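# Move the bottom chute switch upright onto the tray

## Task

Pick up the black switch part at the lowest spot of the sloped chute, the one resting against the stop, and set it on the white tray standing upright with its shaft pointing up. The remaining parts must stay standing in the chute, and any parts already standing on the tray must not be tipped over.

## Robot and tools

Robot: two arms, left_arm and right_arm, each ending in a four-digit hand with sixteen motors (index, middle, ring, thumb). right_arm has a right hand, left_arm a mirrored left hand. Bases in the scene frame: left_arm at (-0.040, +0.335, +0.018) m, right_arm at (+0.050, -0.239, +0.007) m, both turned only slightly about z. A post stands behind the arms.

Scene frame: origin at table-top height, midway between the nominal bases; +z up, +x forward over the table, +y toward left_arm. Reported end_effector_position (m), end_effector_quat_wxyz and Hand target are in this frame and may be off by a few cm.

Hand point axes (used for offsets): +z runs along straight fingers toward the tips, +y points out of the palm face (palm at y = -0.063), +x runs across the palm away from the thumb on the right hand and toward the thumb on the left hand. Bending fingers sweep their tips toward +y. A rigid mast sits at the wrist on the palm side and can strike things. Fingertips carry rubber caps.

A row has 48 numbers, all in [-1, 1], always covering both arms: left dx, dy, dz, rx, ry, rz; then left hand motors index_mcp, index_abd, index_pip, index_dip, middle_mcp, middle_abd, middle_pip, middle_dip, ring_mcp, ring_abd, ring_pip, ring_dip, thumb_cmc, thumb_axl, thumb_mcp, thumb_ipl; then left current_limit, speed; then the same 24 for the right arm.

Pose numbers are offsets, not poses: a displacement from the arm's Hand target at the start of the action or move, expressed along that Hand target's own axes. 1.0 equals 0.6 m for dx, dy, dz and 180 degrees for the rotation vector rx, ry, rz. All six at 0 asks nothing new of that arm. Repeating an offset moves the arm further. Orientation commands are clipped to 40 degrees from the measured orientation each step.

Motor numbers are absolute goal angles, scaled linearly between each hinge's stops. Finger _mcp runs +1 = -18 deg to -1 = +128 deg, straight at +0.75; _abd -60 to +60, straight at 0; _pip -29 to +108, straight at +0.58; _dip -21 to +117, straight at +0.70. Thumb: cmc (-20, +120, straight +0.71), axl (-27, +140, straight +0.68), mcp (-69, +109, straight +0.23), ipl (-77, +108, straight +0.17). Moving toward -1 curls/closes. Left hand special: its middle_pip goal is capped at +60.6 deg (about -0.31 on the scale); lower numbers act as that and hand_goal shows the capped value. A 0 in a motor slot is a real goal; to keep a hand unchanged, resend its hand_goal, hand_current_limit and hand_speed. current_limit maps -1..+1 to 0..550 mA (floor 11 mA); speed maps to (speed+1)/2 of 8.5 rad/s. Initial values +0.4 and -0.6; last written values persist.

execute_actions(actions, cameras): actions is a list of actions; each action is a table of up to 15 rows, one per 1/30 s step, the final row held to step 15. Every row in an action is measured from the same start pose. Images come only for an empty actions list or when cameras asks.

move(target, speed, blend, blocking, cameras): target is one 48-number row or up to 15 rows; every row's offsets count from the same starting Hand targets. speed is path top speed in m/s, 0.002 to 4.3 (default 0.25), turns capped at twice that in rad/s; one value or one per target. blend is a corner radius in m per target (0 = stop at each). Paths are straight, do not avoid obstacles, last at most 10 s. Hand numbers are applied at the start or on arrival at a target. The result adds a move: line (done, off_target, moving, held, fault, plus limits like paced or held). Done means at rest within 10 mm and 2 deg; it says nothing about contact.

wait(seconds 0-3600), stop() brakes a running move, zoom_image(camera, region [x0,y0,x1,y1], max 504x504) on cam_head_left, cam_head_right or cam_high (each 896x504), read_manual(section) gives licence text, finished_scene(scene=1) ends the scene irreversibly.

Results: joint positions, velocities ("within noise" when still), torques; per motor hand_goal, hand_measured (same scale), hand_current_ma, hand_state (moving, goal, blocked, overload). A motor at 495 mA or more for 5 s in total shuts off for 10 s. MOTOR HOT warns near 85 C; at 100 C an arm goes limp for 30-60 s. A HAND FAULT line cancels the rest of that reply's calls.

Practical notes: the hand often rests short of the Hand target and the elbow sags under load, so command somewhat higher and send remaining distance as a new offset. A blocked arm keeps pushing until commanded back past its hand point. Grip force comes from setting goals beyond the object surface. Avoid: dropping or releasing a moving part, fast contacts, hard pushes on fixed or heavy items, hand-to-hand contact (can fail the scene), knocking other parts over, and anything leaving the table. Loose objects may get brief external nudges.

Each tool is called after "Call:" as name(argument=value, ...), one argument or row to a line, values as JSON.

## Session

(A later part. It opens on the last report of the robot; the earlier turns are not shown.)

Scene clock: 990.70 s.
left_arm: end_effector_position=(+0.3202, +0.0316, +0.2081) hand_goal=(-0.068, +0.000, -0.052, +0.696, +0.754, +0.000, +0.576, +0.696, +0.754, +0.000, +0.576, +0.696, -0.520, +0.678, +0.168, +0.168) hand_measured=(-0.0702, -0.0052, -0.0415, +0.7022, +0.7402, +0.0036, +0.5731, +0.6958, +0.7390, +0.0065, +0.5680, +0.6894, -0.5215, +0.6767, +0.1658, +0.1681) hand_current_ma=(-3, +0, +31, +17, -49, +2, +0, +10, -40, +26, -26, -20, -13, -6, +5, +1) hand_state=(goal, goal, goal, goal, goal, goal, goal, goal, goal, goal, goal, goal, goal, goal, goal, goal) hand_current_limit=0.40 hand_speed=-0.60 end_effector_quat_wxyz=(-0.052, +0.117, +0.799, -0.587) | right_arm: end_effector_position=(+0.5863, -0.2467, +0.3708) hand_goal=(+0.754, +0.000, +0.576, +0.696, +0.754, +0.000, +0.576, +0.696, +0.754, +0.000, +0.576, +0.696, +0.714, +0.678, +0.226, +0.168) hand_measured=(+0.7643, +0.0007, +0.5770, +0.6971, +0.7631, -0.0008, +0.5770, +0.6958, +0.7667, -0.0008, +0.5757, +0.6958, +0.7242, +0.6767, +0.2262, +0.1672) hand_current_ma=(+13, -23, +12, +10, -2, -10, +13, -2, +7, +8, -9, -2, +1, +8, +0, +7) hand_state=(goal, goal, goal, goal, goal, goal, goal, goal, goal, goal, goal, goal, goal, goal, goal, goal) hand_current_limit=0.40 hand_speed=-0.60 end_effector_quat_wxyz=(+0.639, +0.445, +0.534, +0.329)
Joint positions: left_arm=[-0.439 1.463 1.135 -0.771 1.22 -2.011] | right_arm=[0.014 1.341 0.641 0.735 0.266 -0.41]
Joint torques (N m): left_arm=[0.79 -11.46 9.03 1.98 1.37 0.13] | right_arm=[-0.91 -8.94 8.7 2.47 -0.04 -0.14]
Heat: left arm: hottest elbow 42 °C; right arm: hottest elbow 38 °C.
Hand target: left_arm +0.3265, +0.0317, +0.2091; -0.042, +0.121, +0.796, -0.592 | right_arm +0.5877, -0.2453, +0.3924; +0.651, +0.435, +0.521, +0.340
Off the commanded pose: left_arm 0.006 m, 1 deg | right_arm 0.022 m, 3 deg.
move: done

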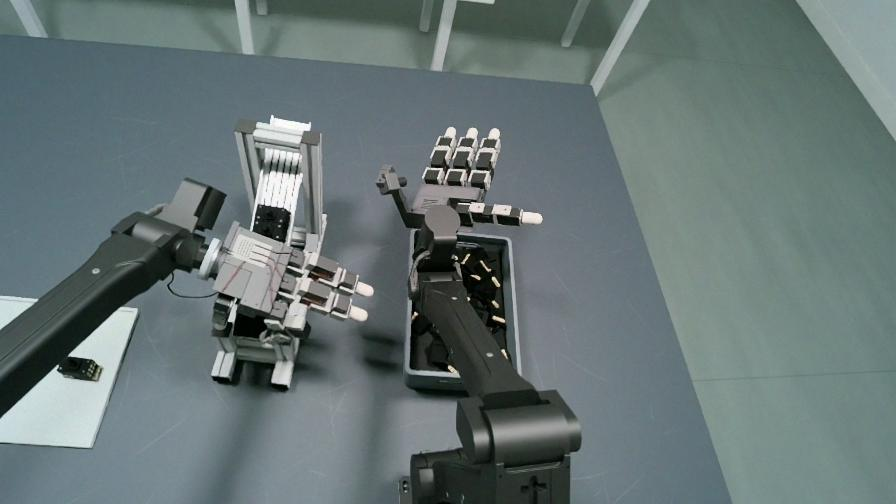

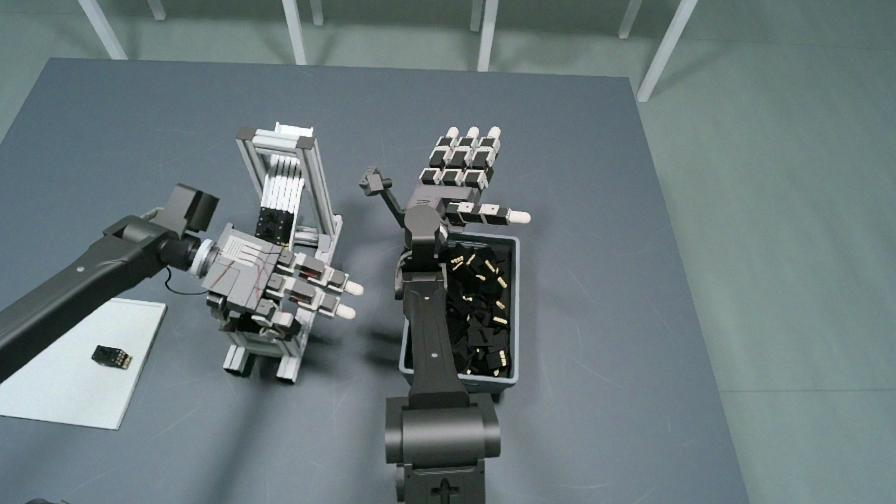

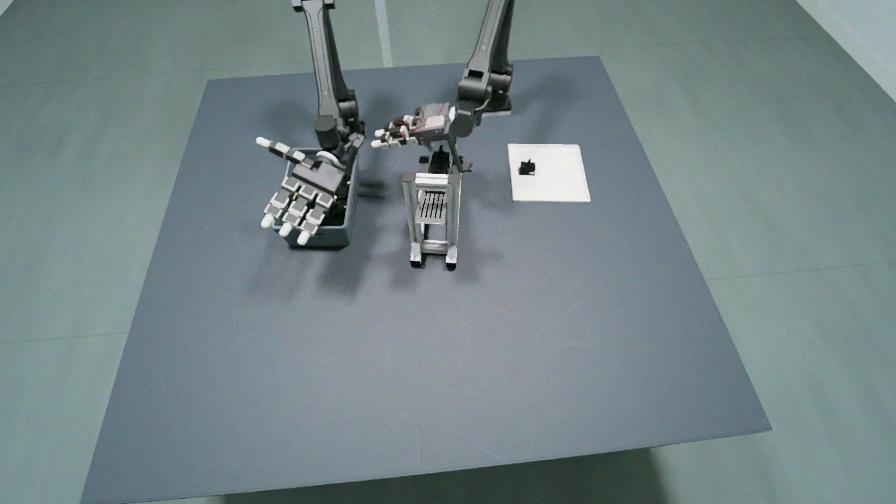

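Call:
move(
  target=[
    [-0.0045,0.0055,0.0005,0,0,0,-0.0685,0,-0.0511,0.696,0.754,0,0.576,0.696,0.754,0,0.576,0.696,-0.52,0.678,0.1685,0.168,0.4,-0.6,0,0,0,0,0,0,0.754,0,0.576,0.696,0.754,0,0.576,0.696,0.754,0,0.576,0.696,0.714,0.678,0.226,0.168,0.4,-0.6],
    [-0.0045,0.0055,0.0005,0,0,0,-0.3425,0,-0.1095,0.68,0.754,0,0.576,0.696,0.754,0,0.576,0.696,-0.52,0.678,-0.13,0.14,0.75,-0.85,0,0,0,0,0,0,0.754,0,0.576,0.696,0.754,0,0.576,0.696,0.754,0,0.576,0.696,0.714,0.678,0.226,0.168,0.4,-0.6],
  ],
  speed=0.04,
  cameras=["all"],
)

Call:
zoom_image(
  camera="cam_high",
  region=[415, 115, 475, 175],
)

Call:
zoom_image(
  camera="cam_head_left",
  region=[200, 290, 280, 370],
)

Scene clock: 1009.17 s.
left_arm: end_effector_position=(+0.3194, +0.0302, +0.2085) hand_goal=(-0.342, +0.000, -0.110, +0.680, +0.754, +0.000, +0.576, +0.696, +0.754, +0.000, +0.576, +0.696, -0.520, +0.678, -0.130, +0.140) hand_measured=(-0.1992, -0.0037, -0.0787, +0.6907, +0.7402, +0.0036, +0.5731, +0.6958, +0.7390, +0.0080, +0.5680, +0.6907, -0.5215, +0.6767, -0.0064, +0.1662) hand_current_ma=(+440, -8, +87, +27, -57, -8, -6, +10, -50, +21, -17, -30, -22, -12, +473, +108) hand_state=(blocked, goal, blocked, goal, goal, goal, goal, goal, goal, goal, goal, goal, goal, goal, blocked, blocked) hand_current_limit=0.75 hand_speed=-0.85 end_effector_quat_wxyz=(-0.053, +0.118, +0.799, -0.588) | right_arm: end_effector_position=(+0.5863, -0.2467, +0.3708) hand_goal=(+0.754, +0.000, +0.576, +0.696, +0.754, +0.000, +0.576, +0.696, +0.754, +0.000, +0.576, +0.696, +0.714, +0.678, +0.226, +0.168) hand_measured=(+0.7643, -0.0008, +0.5770, +0.6958, +0.7631, +0.0007, +0.5757, +0.6958, +0.7667, -0.0008, +0.5770, +0.6958, +0.7242, +0.6777, +0.2252, +0.1681) hand_current_ma=(-5, +5, +7, +6, -9, -8, +24, -6, +8, -7, +7, +8, +20, +3, +14, +10) hand_state=(goal, goal, goal, goal, goal, goal, goal, goal, goal, goal, goal, goal, goal, goal, goal, goal) hand_current_limit=0.40 hand_speed=-0.60 end_effector_quat_wxyz=(+0.639, +0.445, +0.534, +0.329)
Joint positions: left_arm=[-0.442 1.463 1.135 -0.768 1.222 -2.014] | right_arm=[0.014 1.341 0.641 0.735 0.266 -0.41]
Joint torques (N m): left_arm=[0.97 -11.16 9.24 1.98 1.32 0.19] | right_arm=[-0.79 -8.82 8.73 2.51 -0.04 -0.15]
Heat: left arm: hottest elbow 40 °C; right arm: hottest elbow 38 °C.
Hand target: left_arm +0.3295, +0.0317, +0.2061; -0.042, +0.121, +0.796, -0.592 | right_arm +0.5877, -0.2453, +0.3924; +0.651, +0.435, +0.521, +0.340
Off the commanded pose: left_arm 0.010 m, 1 deg | right_arm 0.022 m, 3 deg.
move: done

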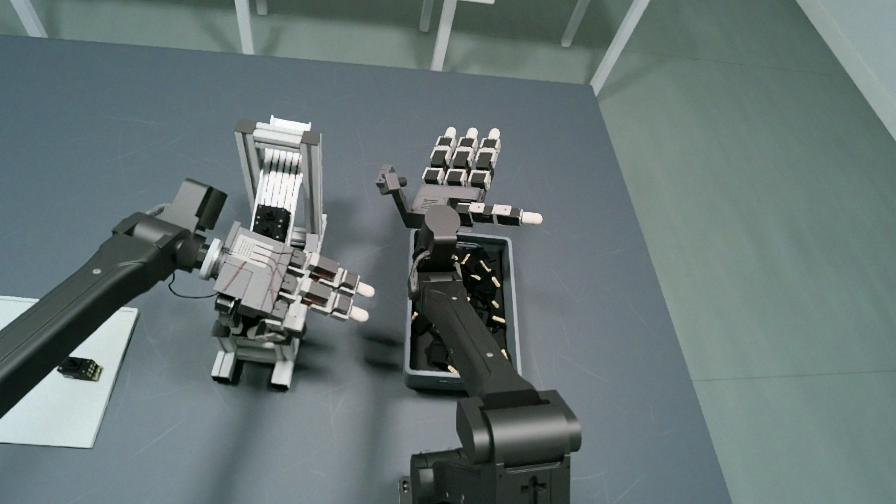

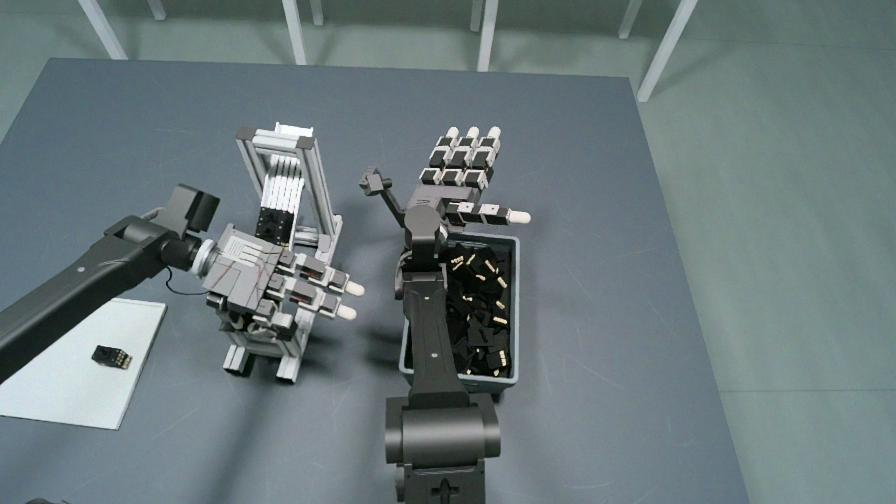

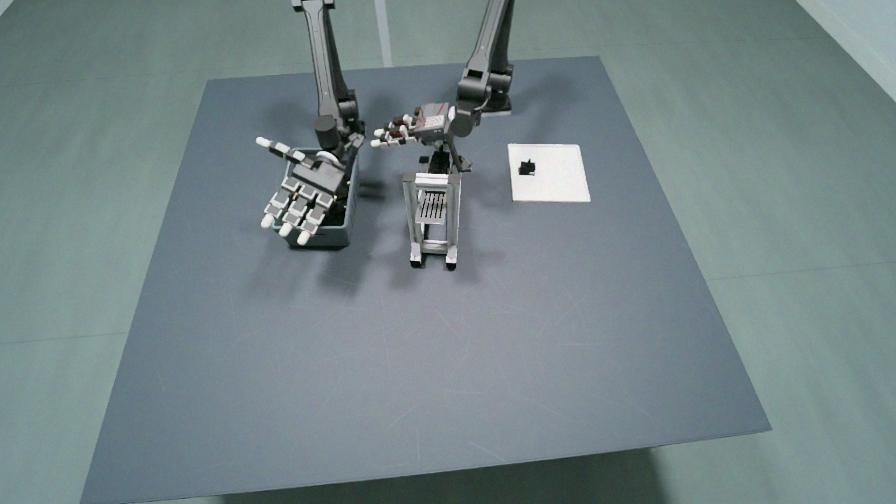

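Scaled by 8.400 from the camera's image (finer frame: 1280x720).

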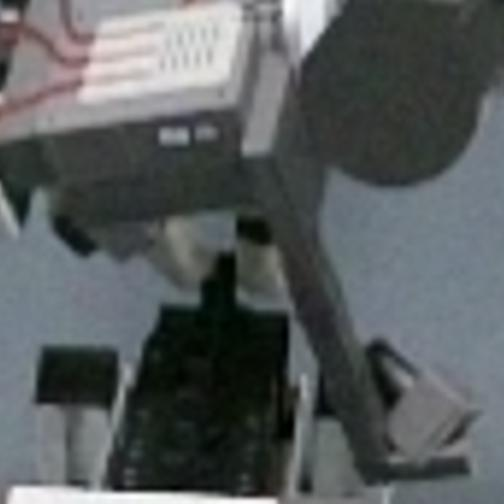

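Scaled by 6.300 from the camera's image (finer frame: 1280x720).

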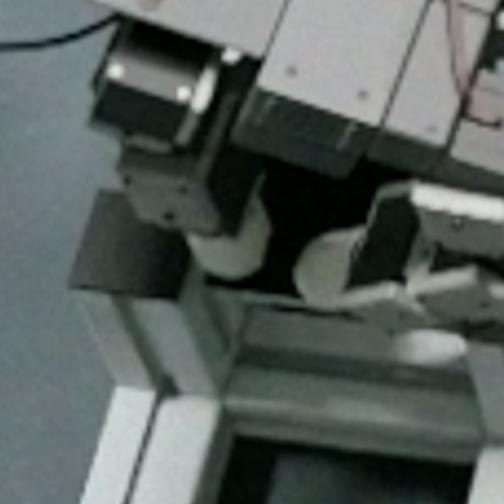

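Call:
move(
  target=[0.0277,-0.0603,-0.0103,0,0,0,-0.3425,0,-0.1095,0.68,0.754,0,0.576,0.696,0.754,0,0.576,0.696,-0.52,0.678,-0.13,0.14,0.75,-0.85,0,0,0,0,0,0,0.754,0,0.576,0.696,0.754,0,0.576,0.696,0.754,0,0.576,0.696,0.714,0.678,0.226,0.168,0.4,-0.6],
  speed=0.05,
  cameras=["all"],
)

Call:
zoom_image(
  camera="cam_high",
  region=[415, 115, 475, 175],
)

Call:
zoom_image(
  camera="cam_head_left",
  region=[200, 290, 280, 370],
)

Scene clock: 1016.50 s.
left_arm: end_effector_position=(+0.3143, +0.0340, +0.2285) hand_goal=(-0.342, +0.000, -0.110, +0.680, +0.754, +0.000, +0.576, +0.696, +0.754, +0.000, +0.576, +0.696, -0.520, +0.678, -0.130, +0.140) hand_measured=(-0.1992, -0.0037, -0.0582, +0.7034, +0.7390, +0.0036, +0.5731, +0.6958, +0.7390, +0.0065, +0.5680, +0.6894, -0.5228, +0.6767, -0.0192, +0.1672) hand_current_ma=(+443, -15, +145, +63, -54, +4, +0, +11, -42, +26, -18, -22, -15, -9, +417, +110) hand_state=(blocked, goal, blocked, blocked, goal, goal, goal, goal, goal, goal, goal, goal, goal, goal, blocked, blocked) hand_current_limit=0.75 hand_speed=-0.85 end_effector_quat_wxyz=(-0.040, +0.122, +0.797, -0.590) | right_arm: end_effector_position=(+0.5863, -0.2467, +0.3708) hand_goal=(+0.754, +0.000, +0.576, +0.696, +0.754, +0.000, +0.576, +0.696, +0.754, +0.000, +0.576, +0.696, +0.714, +0.678, +0.226, +0.168) hand_measured=(+0.7643, +0.0007, +0.5770, +0.6958, +0.7643, -0.0008, +0.5770, +0.6958, +0.7667, +0.0007, +0.5770, +0.6958, +0.7230, +0.6777, +0.2252, +0.1672) hand_current_ma=(+11, +6, +11, +9, +17, -3, -3, +14, +4, -7, -17, -13, +11, +6, -4, +23) hand_state=(goal, goal, goal, goal, goal, goal, goal, goal, goal, goal, goal, goal, goal, goal, goal, goal) hand_current_limit=0.40 hand_speed=-0.60 end_effector_quat_wxyz=(+0.639, +0.445, +0.534, +0.329)
Joint positions: left_arm=[-0.439 1.414 1.135 -0.781 1.219 -2.025] | right_arm=[0.014 1.341 0.641 0.735 0.266 -0.41]
Joint torques (N m): left_arm=[-0.32 -13.16 10.14 0.72 0.94 -0.16] | right_arm=[-0.79 -9 8.75 2.44 -0.04 -0.15]
Heat: left arm: hottest elbow 40 °C; right arm: hottest elbow 38 °C.
Hand target: left_arm +0.3095, +0.0317, +0.2411; -0.042, +0.121, +0.796, -0.592 | right_arm +0.5877, -0.2453, +0.3924; +0.651, +0.435, +0.521, +0.340
Off the commanded pose: left_arm 0.014 m, 0 deg | right_arm 0.022 m, 3 deg.
move: off_target (left_arm)

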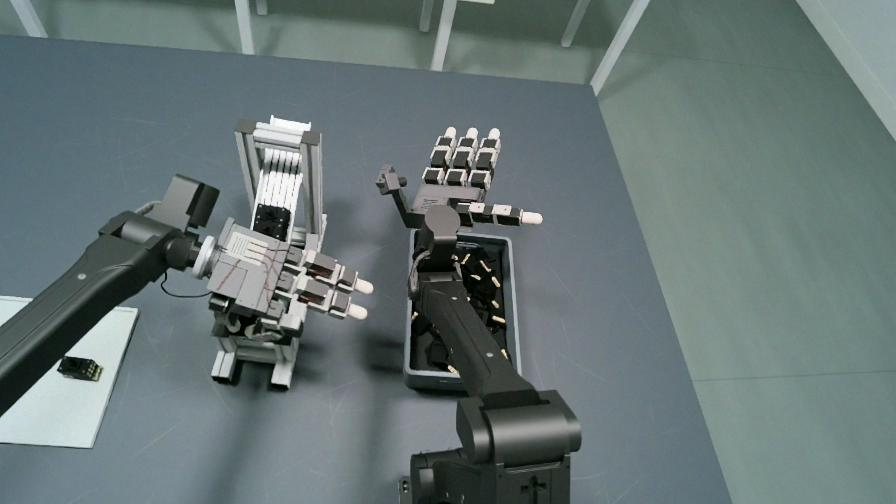

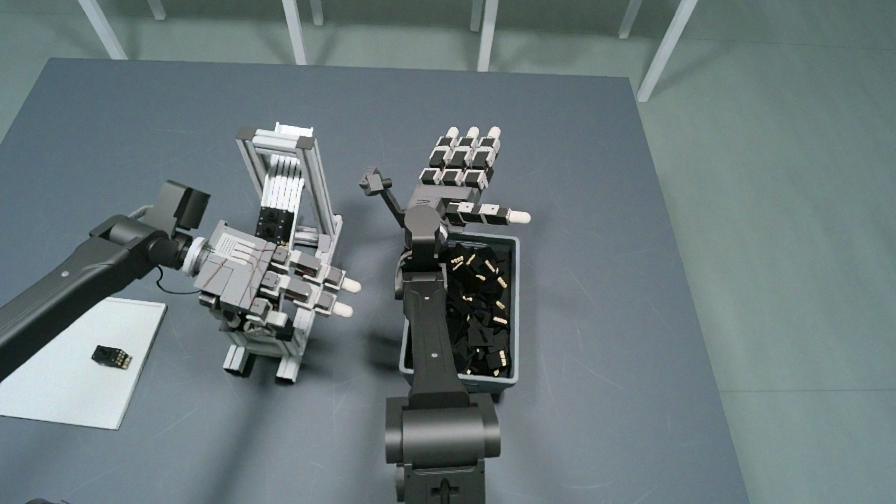

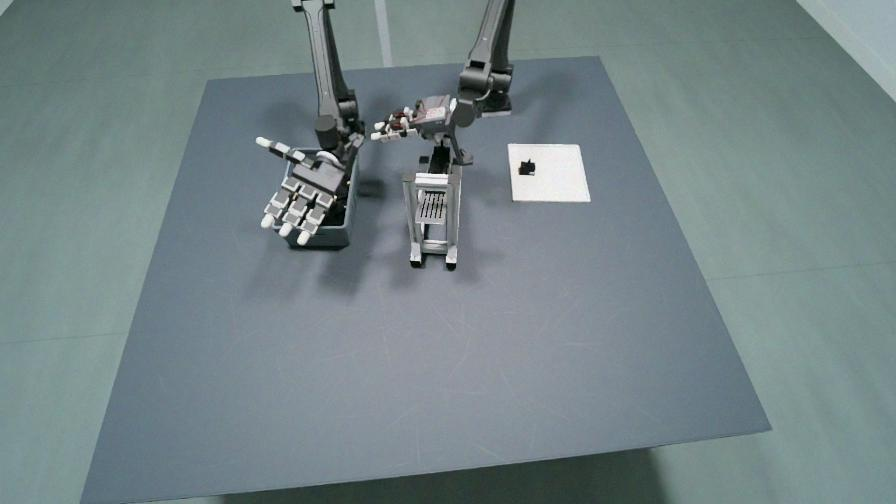

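Scaled by 8.400 from the camera's image (finer frame: 1280x720).

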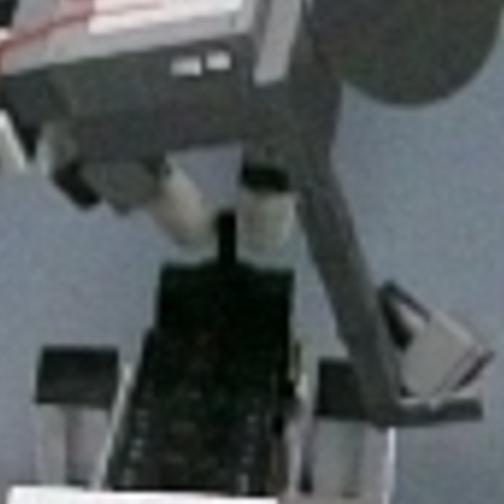

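Scaled by 6.300 from the camera's image (finer frame: 1280x720).

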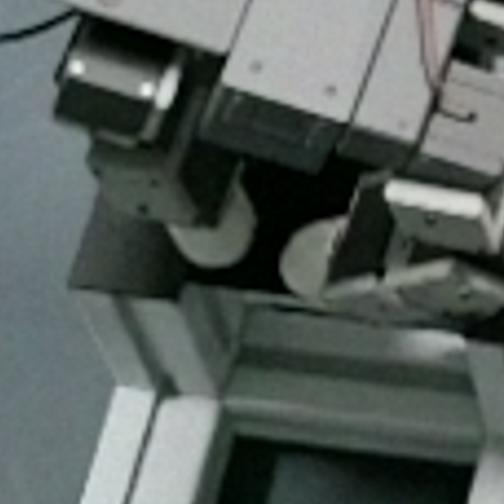

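Call:
move(
  target=[0.0420,-0.0865,-0.0142,0,0,0,-0.3425,0,-0.1095,0.68,0.754,0,0.576,0.696,0.754,0,0.576,0.696,-0.52,0.678,-0.13,0.14,0.75,-0.85,0,0,0,0,0,0,0.754,0,0.576,0.696,0.754,0,0.576,0.696,0.754,0,0.576,0.696,0.714,0.678,0.226,0.168,0.4,-0.6],
  speed=0.06,
  cameras=["all"],
)

Call:
zoom_image(
  camera="cam_high",
  region=[340, 130, 620, 290],
)

Scene clock: 1043.53 s.
left_arm: end_effector_position=(+0.2801, +0.0380, +0.2700) hand_goal=(-0.342, +0.000, -0.110, +0.680, +0.754, +0.000, +0.576, +0.696, +0.754, +0.000, +0.576, +0.696, -0.520, +0.678, -0.130, +0.140) hand_measured=(-0.1992, +0.0080, -0.0582, +0.7034, +0.7390, +0.0021, +0.5731, +0.6958, +0.7390, +0.0065, +0.5680, +0.6894, -0.5328, +0.6756, -0.0242, +0.1672) hand_current_ma=(+437, +19, +157, +66, -59, +1, -1, +9, -43, +26, -19, -21, -47, -10, +397, +109) hand_state=(blocked, goal, blocked, blocked, goal, goal, goal, goal, goal, goal, goal, goal, goal, goal, blocked, blocked) hand_current_limit=0.75 hand_speed=-0.85 end_effector_quat_wxyz=(-0.048, +0.112, +0.799, -0.589) | right_arm: end_effector_position=(+0.5863, -0.2467, +0.3708) hand_goal=(+0.754, +0.000, +0.576, +0.696, +0.754, +0.000, +0.576, +0.696, +0.754, +0.000, +0.576, +0.696, +0.714, +0.678, +0.226, +0.168) hand_measured=(+0.7631, +0.0007, +0.5770, +0.6958, +0.7631, +0.0007, +0.5757, +0.6958, +0.7667, +0.0007, +0.5770, +0.6958, +0.7230, +0.6767, +0.2252, +0.1672) hand_current_ma=(-8, +12, +3, +7, -5, -5, +3, +13, -11, -13, -11, -13, -5, -10, +5, -3) hand_state=(goal, goal, goal, goal, goal, goal, goal, goal, goal, goal, goal, goal, goal, goal, goal, goal) hand_current_limit=0.40 hand_speed=-0.60 end_effector_quat_wxyz=(+0.639, +0.445, +0.534, +0.329)
Joint positions: left_arm=[-0.462 1.303 1.135 -0.846 1.207 -2.1] | right_arm=[0.014 1.341 0.641 0.735 0.266 -0.41]
Joint torques (N m): left_arm=[-0.03 -10.4 12.85 0.81 0.91 -0.09] | right_arm=[-0.91 -9 8.7 2.45 -0.04 -0.15]
Heat: left arm: hottest elbow 40 °C; right arm: hottest elbow 38 °C.
Hand target: left_arm +0.2795, +0.0317, +0.2911; -0.042, +0.121, +0.796, -0.592 | right_arm +0.5877, -0.2453, +0.3924; +0.651, +0.435, +0.521, +0.340
Off the commanded pose: left_arm 0.022 m, 1 deg | right_arm 0.022 m, 3 deg.
joint sent to its limit (left arm) — joint 6 (wrist roll), lower limit. The joint targets are off in position, not in orientation.
move: off_target (left_arm)

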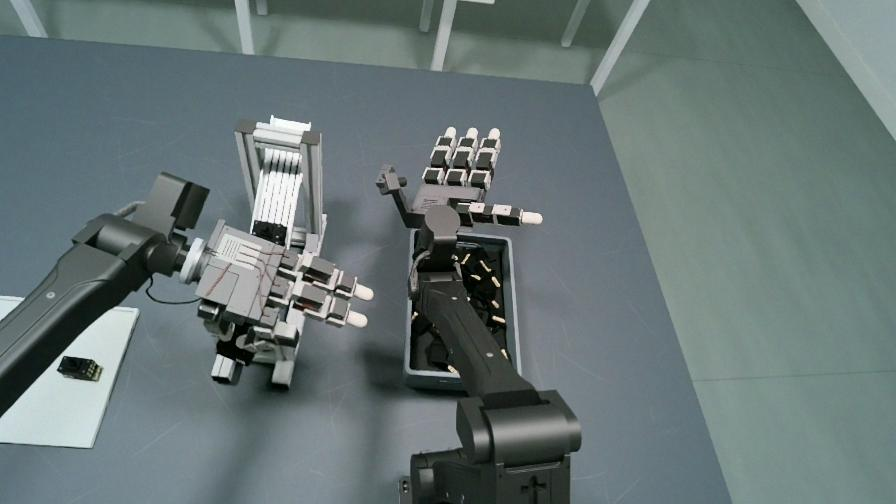

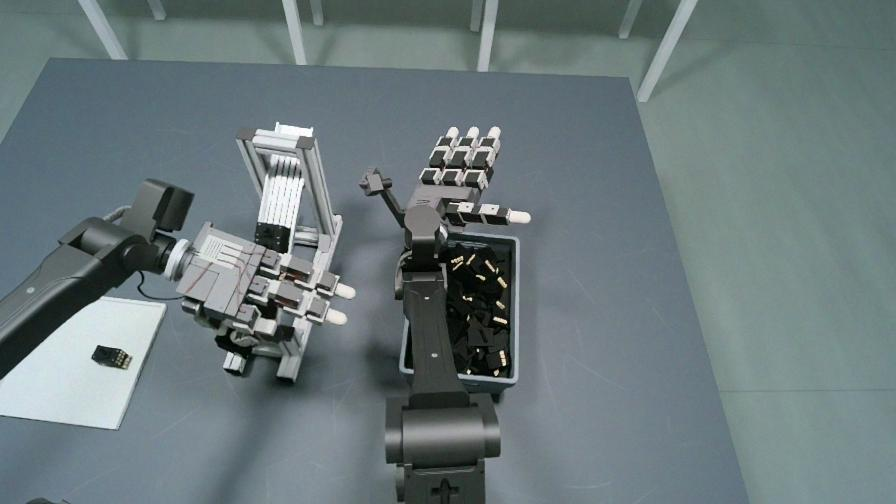

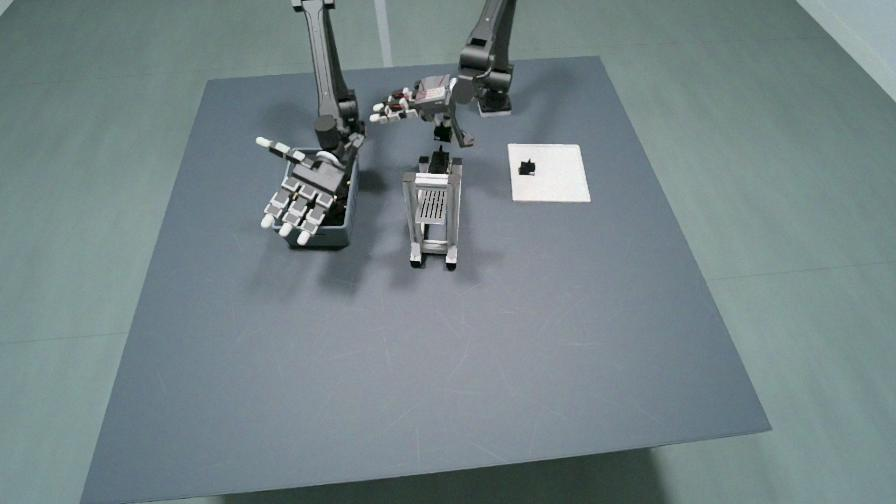

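Scaled by 1.800 from the camera's image (finer frame: 1280x720).

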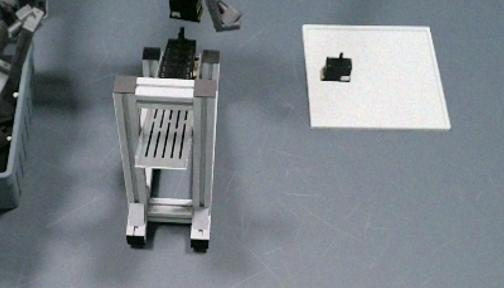

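Call:
zoom_image(
  camera="cam_high",
  region=[390, 70, 550, 180],
)

Call:
zoom_image(
  camera="cam_head_right",
  region=[180, 190, 360, 400],
)

Call:
zoom_image(
  camera="cam_head_left",
  region=[180, 190, 380, 400],
)

Scaled by 3.150 from the camera's image (finer frame: 1280x720).

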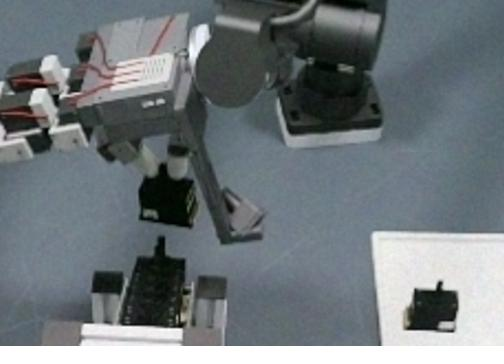

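Scaled by 2.400 from the camera's image (finer frame: 1280x720).

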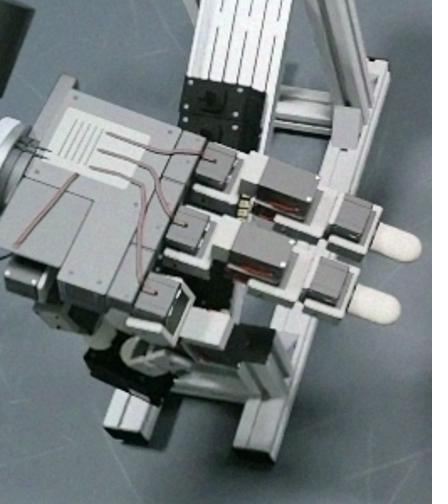

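Scaled by 2.400 from the camera's image (finer frame: 1280x720).

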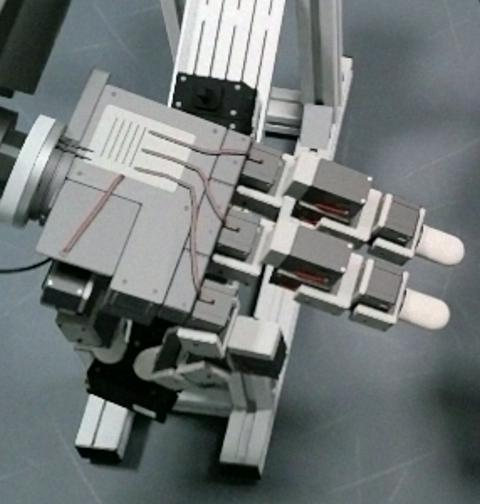

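Call:
zoom_image(
  camera="cam_high",
  region=[425, 105, 475, 150],
)

Call:
zoom_image(
  camera="cam_high",
  region=[505, 145, 555, 190],
)

Scaled by 10.080 from the camera's image (finer frame: 1280x720).

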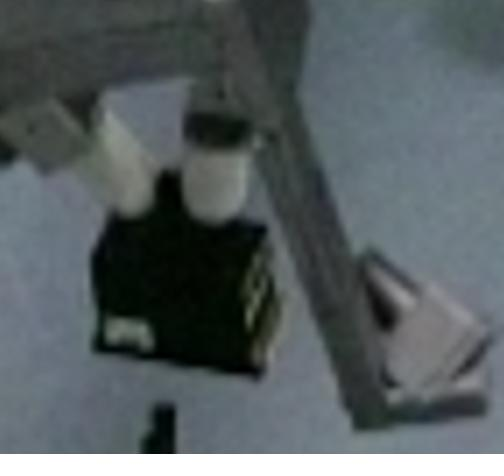

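Scaled by 10.080 from the camera's image (finer frame: 1280x720).

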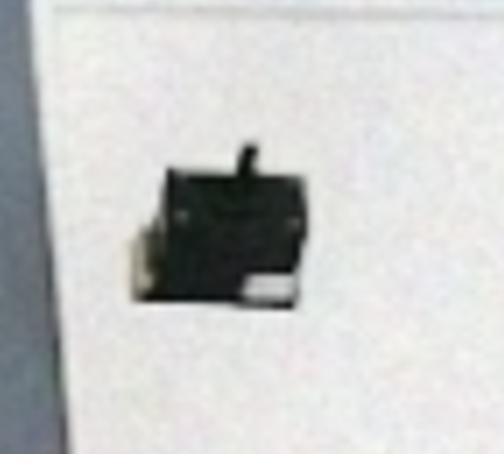

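Call:
move(
  target=[
    [-0.0076,-0.0952,-0.0296,0,0,0,-0.3425,0,-0.1095,0.68,0.754,0,0.576,0.696,0.754,0,0.576,0.696,-0.52,0.678,-0.13,0.14,0.75,-0.85,0,0,0,0,0,0,0.754,0,0.576,0.696,0.754,0,0.576,0.696,0.754,0,0.576,0.696,0.714,0.678,0.226,0.168,0.4,-0.6],
    [-0.0097,0.031,-0.3838,-0.0137,-0.1718,-0.0535,-0.3425,0,-0.1095,0.68,0.754,0,0.576,0.696,0.754,0,0.576,0.696,-0.52,0.678,-0.13,0.14,0.75,-0.85,0,0,0,0,0,0,0.754,0,0.576,0.696,0.754,0,0.576,0.696,0.754,0,0.576,0.696,0.714,0.678,0.226,0.168,0.4,-0.6],
  ],
  speed=0.1,
  blend=[0.02,0],
  cameras=["all"],
)

Call:
zoom_image(
  camera="cam_high",
  region=[440, 60, 600, 180],
)

Scene clock: 1179.53 s.
left_arm: end_effector_position=(+0.3411, +0.2520, +0.3349) hand_goal=(-0.342, +0.000, -0.110, +0.680, +0.754, +0.000, +0.576, +0.696, +0.754, +0.000, +0.576, +0.696, -0.520, +0.678, -0.130, +0.140) hand_measured=(-0.1992, +0.0095, -0.0582, +0.7034, +0.7390, +0.0036, +0.5731, +0.6958, +0.7390, +0.0080, +0.5693, +0.6907, -0.5328, +0.6767, -0.0242, +0.1672) hand_current_ma=(+435, +19, +152, +63, -47, -3, -4, +11, -48, +19, -15, -21, -44, -7, +404, +108) hand_state=(blocked, goal, blocked, blocked, goal, goal, goal, goal, goal, goal, goal, goal, goal, goal, blocked, blocked) hand_current_limit=0.75 hand_speed=-0.85 end_effector_quat_wxyz=(+0.122, -0.114, +0.800, -0.577) | right_arm: end_effector_position=(+0.5863, -0.2467, +0.3708) hand_goal=(+0.754, +0.000, +0.576, +0.696, +0.754, +0.000, +0.576, +0.696, +0.754, +0.000, +0.576, +0.696, +0.714, +0.678, +0.226, +0.168) hand_measured=(+0.7631, -0.0008, +0.5770, +0.6958, +0.7631, +0.0007, +0.5770, +0.6958, +0.7667, +0.0007, +0.5770, +0.6958, +0.7230, +0.6767, +0.2252, +0.1681) hand_current_ma=(+0, +1, +25, +12, +6, +5, -2, +13, +2, -15, -6, +5, +8, +1, -5, -2) hand_state=(goal, goal, goal, goal, goal, goal, goal, goal, goal, goal, goal, goal, goal, goal, goal, goal) hand_current_limit=0.40 hand_speed=-0.60 end_effector_quat_wxyz=(+0.639, +0.445, +0.534, +0.329)
Joint positions: left_arm=[0.112 1.159 1.187 -1.05 1.205 -2.083] | right_arm=[0.014 1.341 0.641 0.735 0.266 -0.41]
Joint torques (N m): left_arm=[0.97 -9 9.99 0.57 1.39 0.2] | right_arm=[-0.91 -9 8.76 2.5 -0.05 -0.15]
Heat: left arm: hottest elbow 43 °C; right arm: hottest elbow 38 °C.
Hand target: left_arm +0.3361, +0.2499, +0.3420; +0.125, -0.107, +0.798, -0.580 | right_arm +0.5877, -0.2453, +0.3924; +0.651, +0.435, +0.521, +0.340
Off the commanded pose: left_arm 0.009 m, 1 deg | right_arm 0.022 m, 3 deg.
move: done

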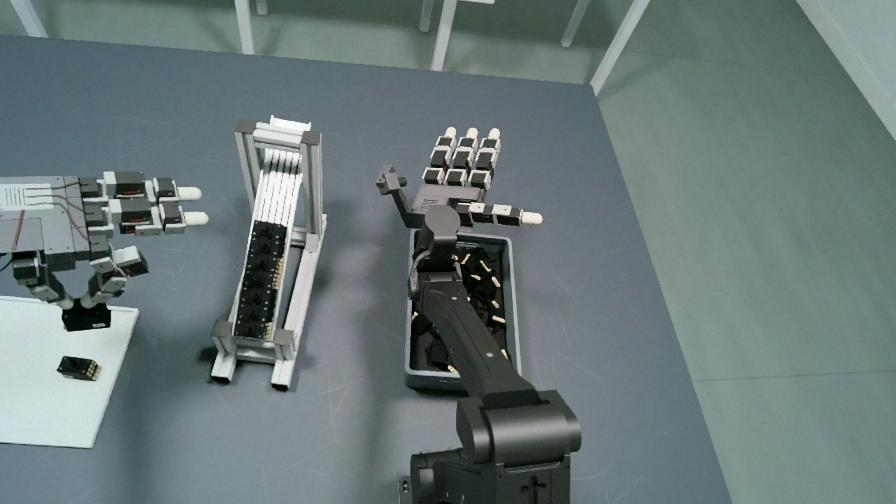

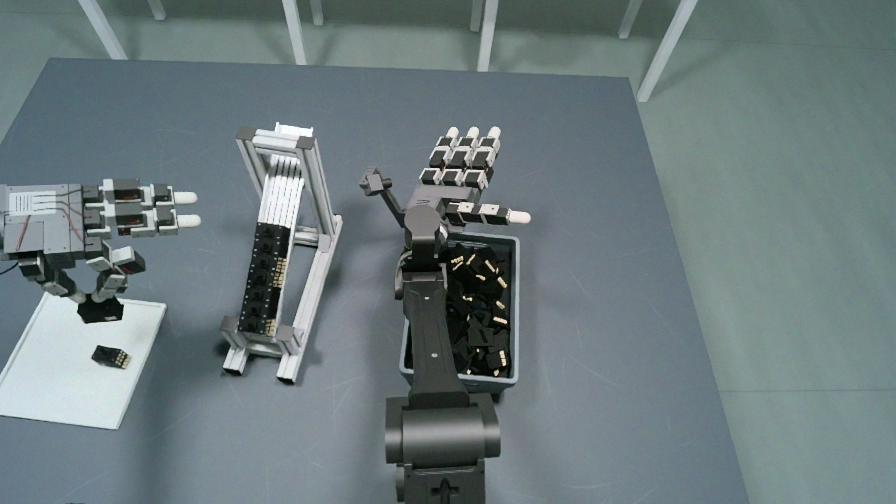

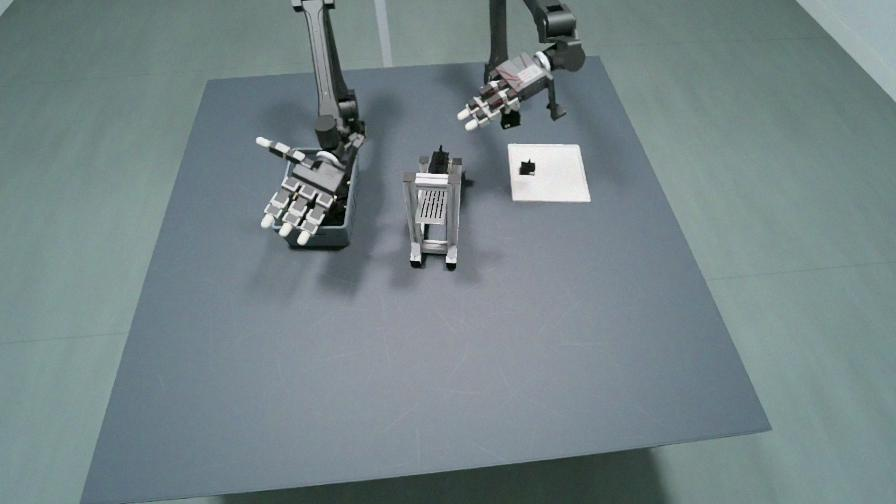

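Scaled by 3.150 from the camera's image (finer frame: 1280x720).

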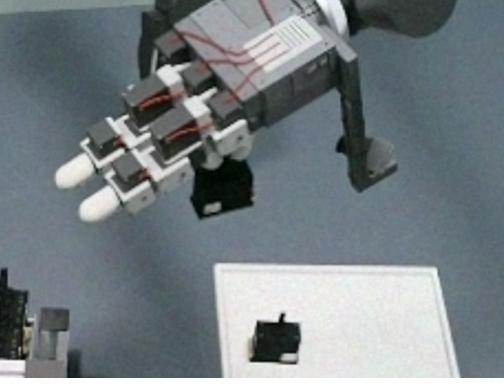

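Call:
move(
  target=[-0.1618,0.2238,-0.3015,-0.0040,-0.1299,-0.1282,-0.3425,0,-0.1095,0.68,0.754,0,0.576,0.696,0.754,0,0.576,0.696,-0.52,0.678,-0.13,0.14,0.75,-0.85,0,0,0,0,0,0,0.754,0,0.576,0.696,0.754,0,0.576,0.696,0.754,0,0.576,0.696,0.714,0.678,0.226,0.168,0.4,-0.6],
  speed=0.1,
  cameras=["all"],
)

Call:
zoom_image(
  camera="cam_high",
  region=[490, 90, 620, 200],
)

Call:
zoom_image(
  camera="cam_head_right",
  region=[0, 240, 180, 430],
)

Scene clock: 1212.07 s.
left_arm: end_effector_position=(+0.3538, +0.4749, +0.2587) hand_goal=(-0.342, +0.000, -0.110, +0.680, +0.754, +0.000, +0.576, +0.696, +0.754, +0.000, +0.576, +0.696, -0.520, +0.678, -0.130, +0.140) hand_measured=(-0.1992, +0.0080, -0.0595, +0.7034, +0.7390, +0.0007, +0.5731, +0.6958, +0.7390, +0.0021, +0.5680, +0.6894, -0.5328, +0.6767, -0.0252, +0.1672) hand_current_ma=(+429, +19, +150, +68, -53, -9, +2, +10, -51, +14, -14, -18, -39, -8, +400, +111) hand_state=(blocked, goal, blocked, blocked, goal, goal, goal, goal, goal, goal, goal, goal, goal, goal, blocked, blocked) hand_current_limit=0.75 hand_speed=-0.85 end_effector_quat_wxyz=(+0.149, -0.384, +0.720, -0.558) | right_arm: end_effector_position=(+0.5863, -0.2467, +0.3708) hand_goal=(+0.754, +0.000, +0.576, +0.696, +0.754, +0.000, +0.576, +0.696, +0.754, +0.000, +0.576, +0.696, +0.714, +0.678, +0.226, +0.168) hand_measured=(+0.7631, +0.0007, +0.5770, +0.6971, +0.7631, -0.0008, +0.5757, +0.6958, +0.7667, +0.0007, +0.5770, +0.6958, +0.7242, +0.6767, +0.2252, +0.1672) hand_current_ma=(-8, -7, +18, +3, +7, -5, +20, +9, -2, -8, -16, -11, +5, -3, +8, +6) hand_state=(goal, goal, goal, goal, goal, goal, goal, goal, goal, goal, goal, goal, goal, goal, goal, goal) hand_current_limit=0.40 hand_speed=-0.60 end_effector_quat_wxyz=(+0.639, +0.445, +0.534, +0.329)
Joint positions: left_arm=[0.644 1.431 1.246 -1.201 1.225 -1.996] | right_arm=[0.014 1.341 0.641 0.735 0.266 -0.41]
Joint torques (N m): left_arm=[1.03 -10.4 13.3 1.16 1.06 -0.24] | right_arm=[-0.85 -9.17 8.73 2.47 -0.04 -0.15]
Heat: left arm: hottest elbow 42 °C; right arm: hottest elbow 38 °C.
Hand target: left_arm +0.3661, +0.4840, +0.2750; +0.165, -0.378, +0.722, -0.555 | right_arm +0.5877, -0.2453, +0.3924; +0.651, +0.435, +0.521, +0.340
Off the commanded pose: left_arm 0.022 m, 2 deg | right_arm 0.022 m, 3 deg.
move: off_target (left_arm)

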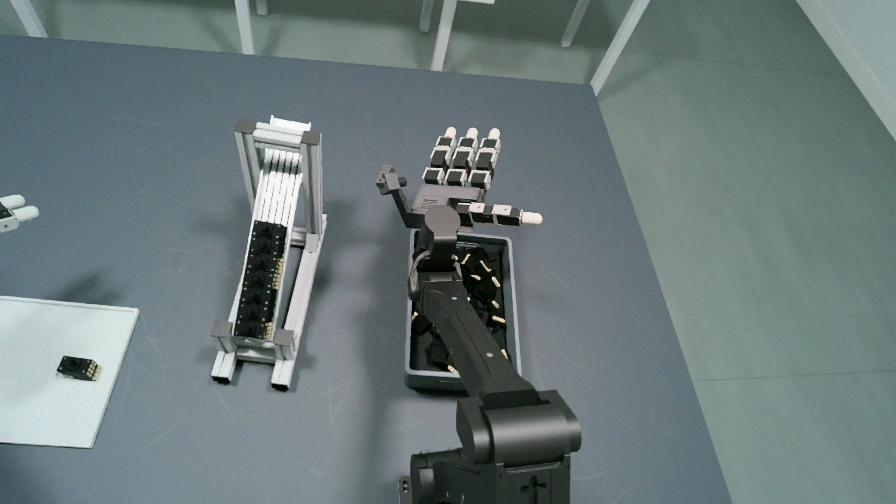

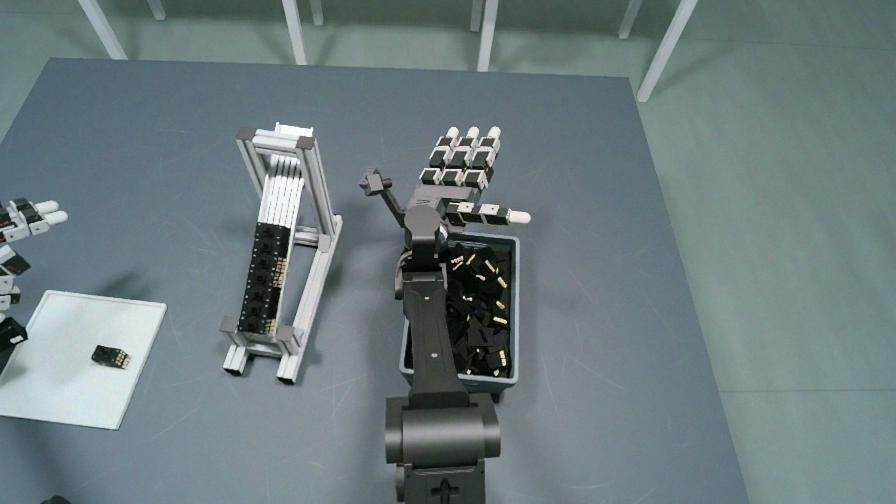

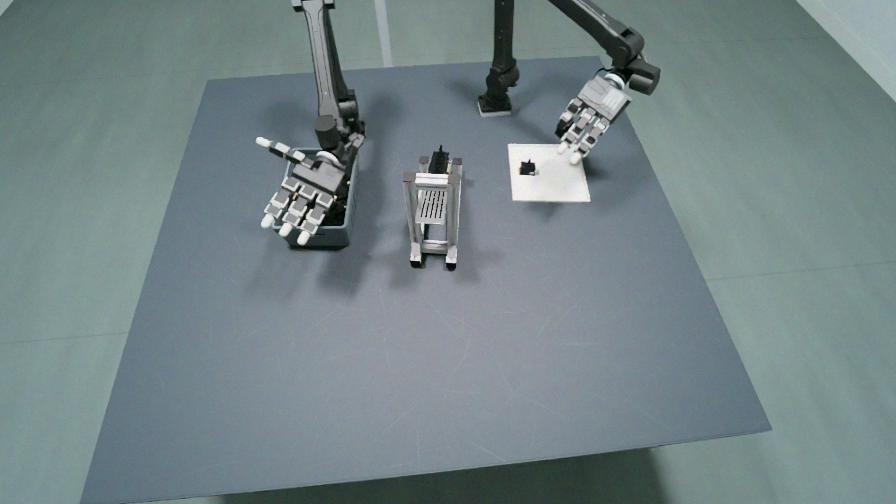

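Scaled by 3.877 from the camera's image (finer frame: 1280x720).

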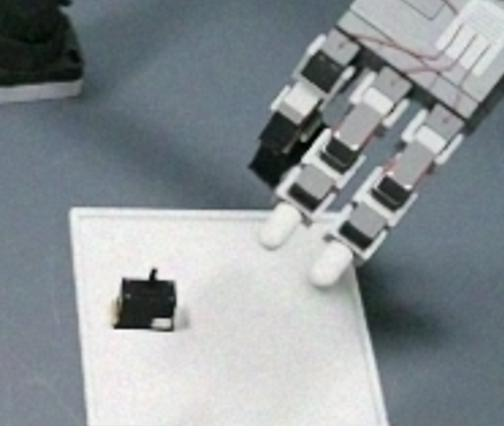

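Scaled by 2.653 from the camera's image (finer frame: 1280x720).

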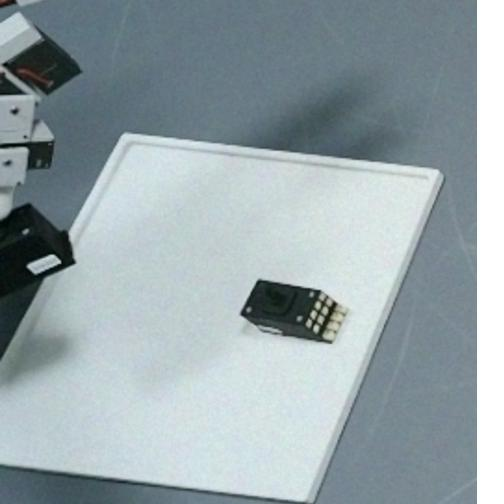

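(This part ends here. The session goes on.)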